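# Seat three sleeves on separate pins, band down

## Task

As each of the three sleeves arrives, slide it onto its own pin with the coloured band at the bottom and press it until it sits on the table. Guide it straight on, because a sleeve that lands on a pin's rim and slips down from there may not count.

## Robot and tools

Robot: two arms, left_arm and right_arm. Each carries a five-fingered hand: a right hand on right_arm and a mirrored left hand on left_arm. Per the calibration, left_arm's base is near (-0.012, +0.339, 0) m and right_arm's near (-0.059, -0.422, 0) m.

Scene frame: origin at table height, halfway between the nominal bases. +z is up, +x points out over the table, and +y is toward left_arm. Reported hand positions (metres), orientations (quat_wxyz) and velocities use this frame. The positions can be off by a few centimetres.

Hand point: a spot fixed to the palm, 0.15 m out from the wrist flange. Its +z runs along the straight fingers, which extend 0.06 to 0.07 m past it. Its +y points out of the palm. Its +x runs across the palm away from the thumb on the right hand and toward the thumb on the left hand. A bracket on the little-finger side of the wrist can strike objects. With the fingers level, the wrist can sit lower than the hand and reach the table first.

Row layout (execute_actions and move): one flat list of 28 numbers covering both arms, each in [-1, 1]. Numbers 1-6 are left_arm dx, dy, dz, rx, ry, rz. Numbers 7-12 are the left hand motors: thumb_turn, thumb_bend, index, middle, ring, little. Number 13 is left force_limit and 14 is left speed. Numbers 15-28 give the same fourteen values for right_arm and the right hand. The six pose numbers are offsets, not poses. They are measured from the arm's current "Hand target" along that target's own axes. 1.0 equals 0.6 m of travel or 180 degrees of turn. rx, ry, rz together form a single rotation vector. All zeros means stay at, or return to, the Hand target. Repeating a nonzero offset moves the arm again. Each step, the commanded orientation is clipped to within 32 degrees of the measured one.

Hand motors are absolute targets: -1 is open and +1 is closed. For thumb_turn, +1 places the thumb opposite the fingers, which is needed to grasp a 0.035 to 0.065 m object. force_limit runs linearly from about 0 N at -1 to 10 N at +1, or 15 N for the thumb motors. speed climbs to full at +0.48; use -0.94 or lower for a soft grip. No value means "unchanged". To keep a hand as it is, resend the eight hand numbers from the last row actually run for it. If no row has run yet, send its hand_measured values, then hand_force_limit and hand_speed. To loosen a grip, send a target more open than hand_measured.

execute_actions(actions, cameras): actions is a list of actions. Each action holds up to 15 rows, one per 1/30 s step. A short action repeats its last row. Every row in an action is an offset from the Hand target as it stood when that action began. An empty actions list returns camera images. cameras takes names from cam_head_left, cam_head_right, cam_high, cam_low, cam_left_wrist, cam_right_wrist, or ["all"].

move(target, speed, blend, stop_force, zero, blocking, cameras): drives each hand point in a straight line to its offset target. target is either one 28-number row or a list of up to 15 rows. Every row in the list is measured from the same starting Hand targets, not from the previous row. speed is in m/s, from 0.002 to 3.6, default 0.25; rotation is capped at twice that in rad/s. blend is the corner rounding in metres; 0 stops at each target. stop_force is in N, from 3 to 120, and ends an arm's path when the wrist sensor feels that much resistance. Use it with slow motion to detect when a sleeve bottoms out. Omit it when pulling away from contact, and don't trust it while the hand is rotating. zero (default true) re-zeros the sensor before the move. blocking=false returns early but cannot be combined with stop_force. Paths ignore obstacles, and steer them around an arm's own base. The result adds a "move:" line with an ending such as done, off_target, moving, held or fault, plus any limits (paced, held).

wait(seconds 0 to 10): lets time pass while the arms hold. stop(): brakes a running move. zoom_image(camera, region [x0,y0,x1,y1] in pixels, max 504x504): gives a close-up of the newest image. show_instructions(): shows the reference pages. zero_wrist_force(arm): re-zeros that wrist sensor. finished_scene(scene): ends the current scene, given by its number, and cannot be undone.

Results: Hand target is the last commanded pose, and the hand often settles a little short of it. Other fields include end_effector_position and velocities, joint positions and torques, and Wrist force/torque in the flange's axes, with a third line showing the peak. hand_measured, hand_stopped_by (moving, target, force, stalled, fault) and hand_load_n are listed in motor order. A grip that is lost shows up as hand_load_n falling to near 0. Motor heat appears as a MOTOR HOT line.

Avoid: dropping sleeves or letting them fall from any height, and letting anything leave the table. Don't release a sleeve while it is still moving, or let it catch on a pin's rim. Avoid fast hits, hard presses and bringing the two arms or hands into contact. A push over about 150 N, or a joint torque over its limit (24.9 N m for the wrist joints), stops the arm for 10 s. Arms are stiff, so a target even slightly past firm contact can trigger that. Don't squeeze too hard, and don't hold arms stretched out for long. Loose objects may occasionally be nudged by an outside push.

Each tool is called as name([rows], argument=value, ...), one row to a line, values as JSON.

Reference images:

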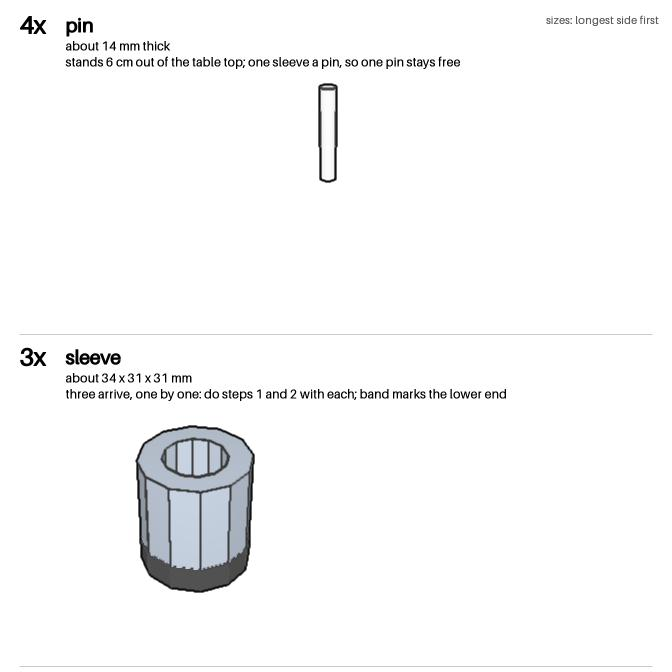

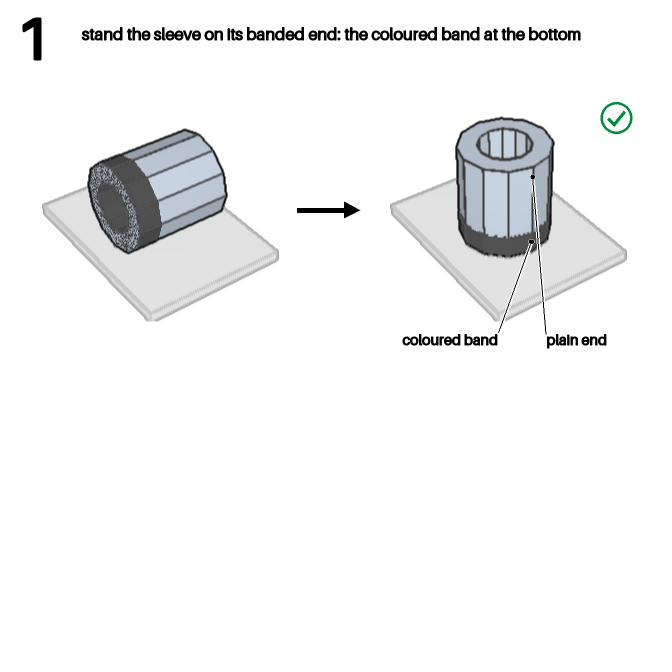

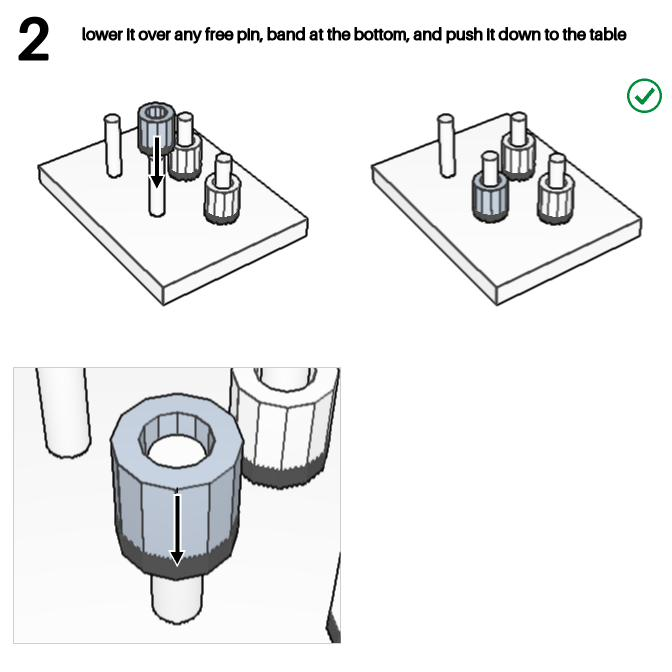

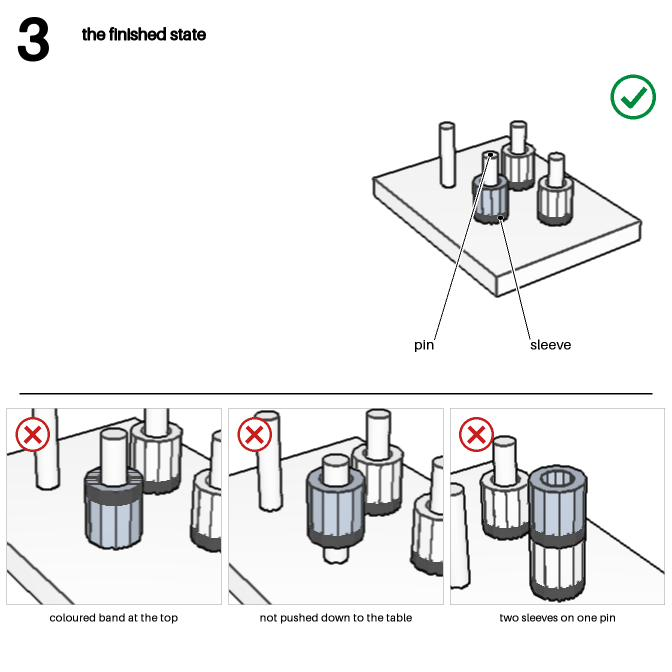

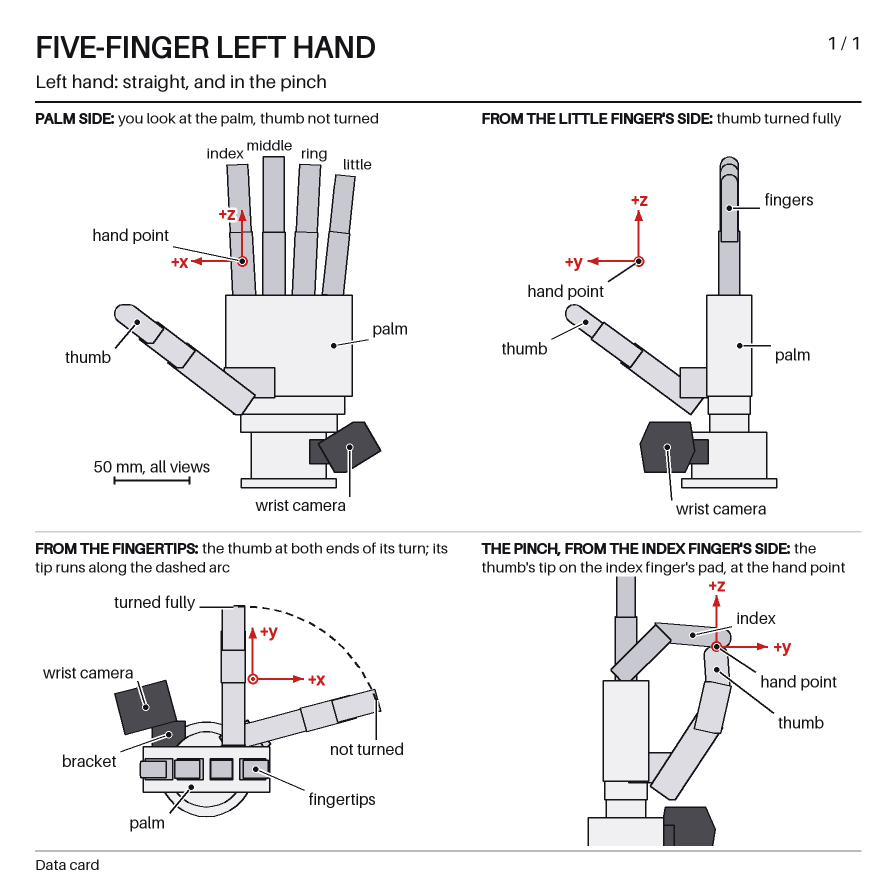

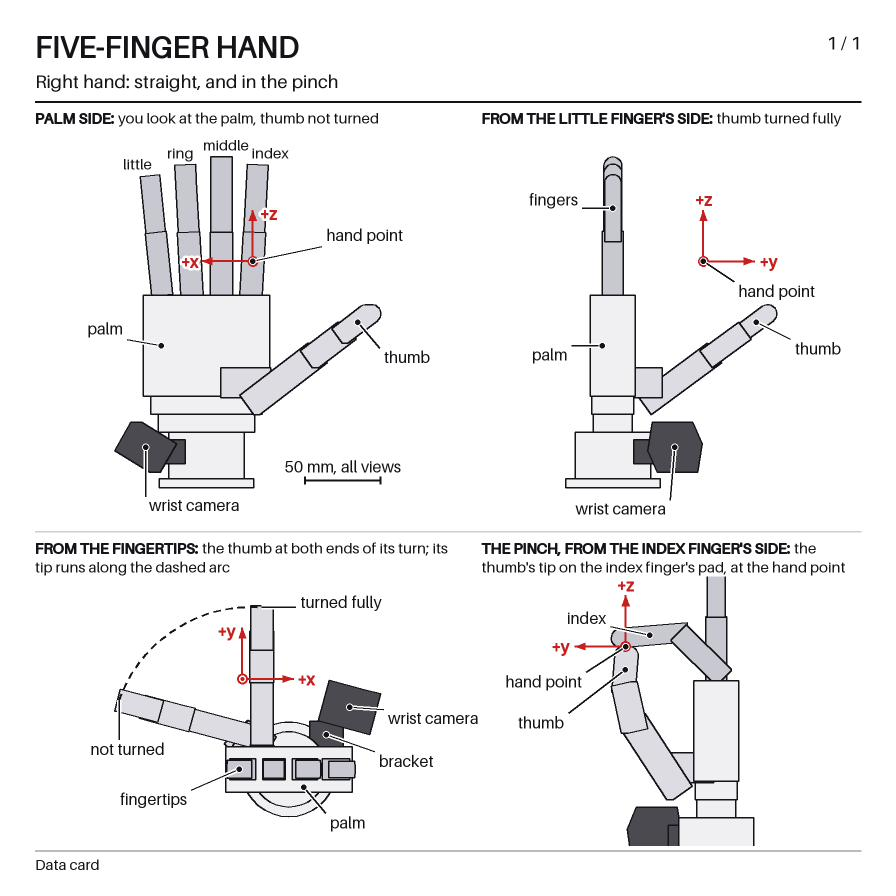

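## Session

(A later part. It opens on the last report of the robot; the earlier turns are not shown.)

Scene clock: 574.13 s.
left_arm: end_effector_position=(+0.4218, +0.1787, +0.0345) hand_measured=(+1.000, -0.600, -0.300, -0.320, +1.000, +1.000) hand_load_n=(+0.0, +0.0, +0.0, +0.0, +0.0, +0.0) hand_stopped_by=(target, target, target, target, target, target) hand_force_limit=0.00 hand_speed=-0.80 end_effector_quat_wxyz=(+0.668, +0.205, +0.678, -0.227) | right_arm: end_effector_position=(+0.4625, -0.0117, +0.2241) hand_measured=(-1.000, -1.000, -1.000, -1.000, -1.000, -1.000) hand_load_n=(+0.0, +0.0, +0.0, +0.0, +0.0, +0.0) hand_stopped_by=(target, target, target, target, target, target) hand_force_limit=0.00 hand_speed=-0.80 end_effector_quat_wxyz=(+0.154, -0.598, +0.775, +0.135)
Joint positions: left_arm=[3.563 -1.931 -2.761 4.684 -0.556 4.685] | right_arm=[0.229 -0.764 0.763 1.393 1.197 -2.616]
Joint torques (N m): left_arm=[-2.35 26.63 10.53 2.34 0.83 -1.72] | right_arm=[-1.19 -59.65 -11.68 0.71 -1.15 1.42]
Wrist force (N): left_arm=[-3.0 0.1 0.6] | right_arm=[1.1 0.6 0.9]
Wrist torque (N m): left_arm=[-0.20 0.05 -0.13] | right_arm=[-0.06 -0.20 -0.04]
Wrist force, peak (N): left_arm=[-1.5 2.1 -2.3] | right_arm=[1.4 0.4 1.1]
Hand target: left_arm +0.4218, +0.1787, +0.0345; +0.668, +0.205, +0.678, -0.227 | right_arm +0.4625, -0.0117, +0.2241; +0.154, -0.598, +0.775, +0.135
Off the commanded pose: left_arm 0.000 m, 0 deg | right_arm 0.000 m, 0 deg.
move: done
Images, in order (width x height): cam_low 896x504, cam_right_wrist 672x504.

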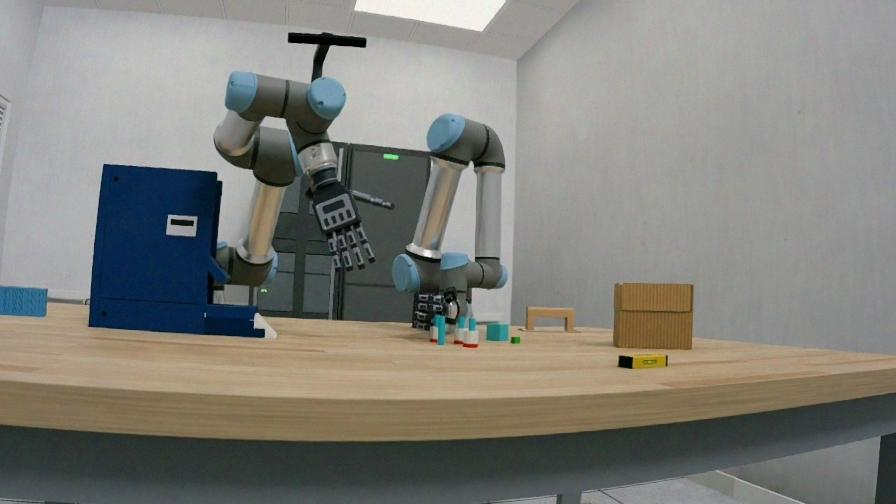

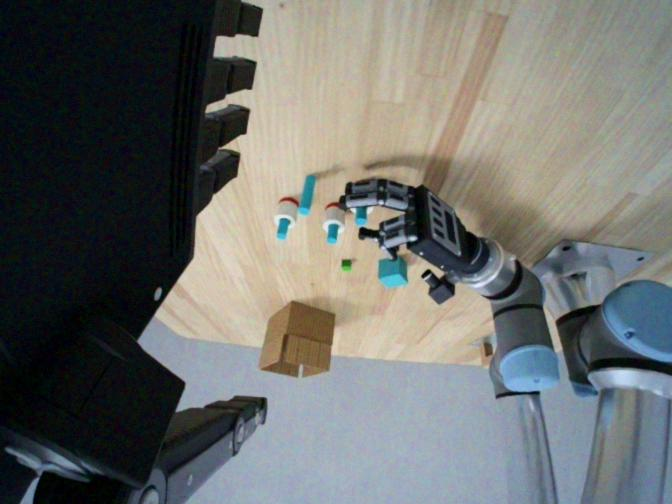

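move(target=[-0.1998,-0.0068,-0.0007,0,0,0,1,-0.6,-0.3,-0.32,1,1,0,-0.8,0,0,0,0,0,0,-1,-1,-1,-1,-1,-1,0,-0.8], speed=0.15, cameras=["cam_low","cam_right_wrist"])

zoom_image(camera="cam_low", region=[410, 290, 510, 360])

zoom_image(camera="cam_right_wrist", region=[260, 160, 410, 280])

Scene clock: 578.17 s.
left_arm: end_effector_position=(+0.4219, +0.1787, +0.1544) hand_measured=(+1.000, -0.600, -0.300, -0.320, +1.000, +1.000) hand_load_n=(+0.0, +0.0, +0.0, +0.0, +0.0, +0.0) hand_stopped_by=(target, target, target, target, target, target) hand_force_limit=0.00 hand_speed=-0.80 end_effector_quat_wxyz=(+0.668, +0.205, +0.678, -0.227) | right_arm: end_effector_position=(+0.4625, -0.0117, +0.2241) hand_measured=(-1.000, -1.000, -1.000, -1.000, -1.000, -1.000) hand_load_n=(+0.0, -0.5, +0.0, +0.0, +0.0, +0.0) hand_stopped_by=(target, target, target, target, target, target) hand_force_limit=0.00 hand_speed=-0.80 end_effector_quat_wxyz=(+0.154, -0.598, +0.775, +0.135)
Joint positions: left_arm=[3.563 -1.303 -2.649 3.944 -0.557 4.685] | right_arm=[0.229 -0.764 0.763 1.393 1.197 -2.616]
Joint torques (N m): left_arm=[0.55 15.56 4.7 -1.24 -0.22 -2.28] | right_arm=[-2.09 -59.98 -11.66 0.73 -1.41 1.43]
Wrist force (N): left_arm=[-2.9 -0.1 0.7] | right_arm=[1.1 0.7 0.9]
Wrist torque (N m): left_arm=[-0.24 0.04 -0.11] | right_arm=[-0.05 -0.20 -0.04]
Wrist force, peak (N): left_arm=[-4.3 0.3 0.7] | right_arm=[1.2 0.5 1.2]
Hand target: left_arm +0.4219, +0.1786, +0.1544; +0.668, +0.205, +0.678, -0.227 | right_arm +0.4625, -0.0117, +0.2241; +0.154, -0.598, +0.775, +0.135
Off the commanded pose: left_arm 0.000 m, 0 deg | right_arm 0.000 m, 0 deg.
move: done
Images, in order (width x height): cam_low 896x504, cam_right_wrist 672x504.

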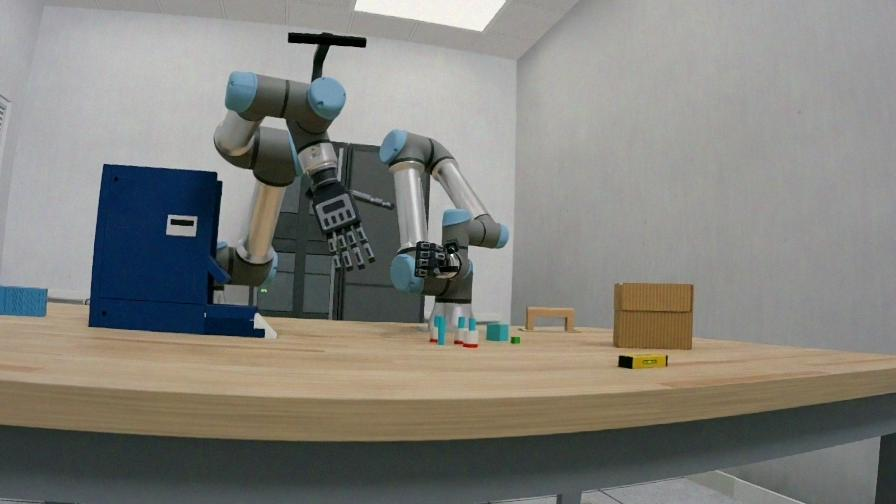

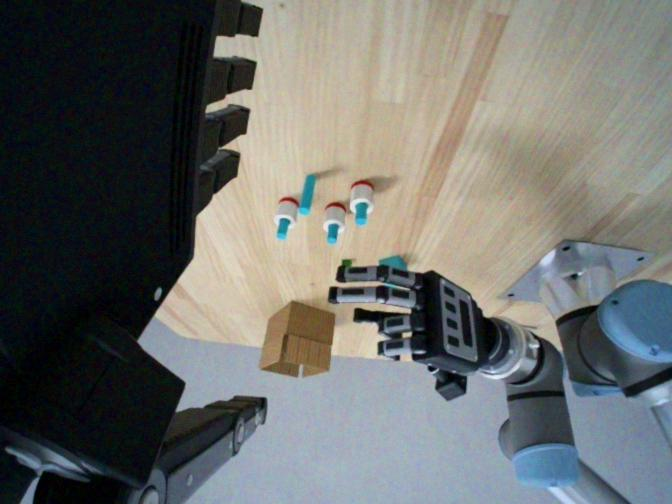

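Scaled by 5.040 from the camera's 896x504 image, which has a finer 1280x720 frame.

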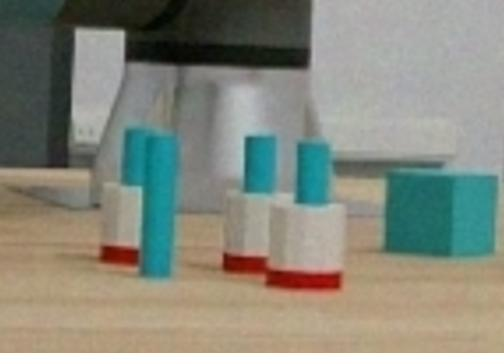

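Scaled by 3.360 from the camera's 672x504 image, which has a finer 960x720 frame.

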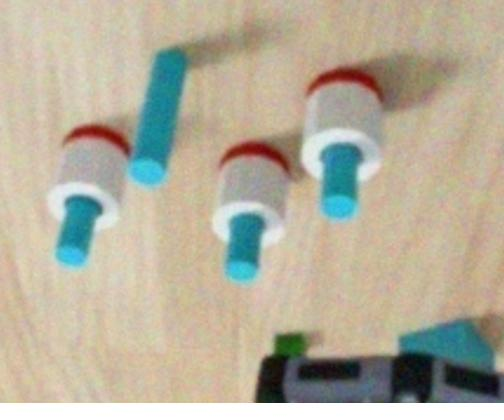

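All three sleeves are seated on their own pins, with the band down.

finished_scene(scene=2)

The scene is finished: the task was done.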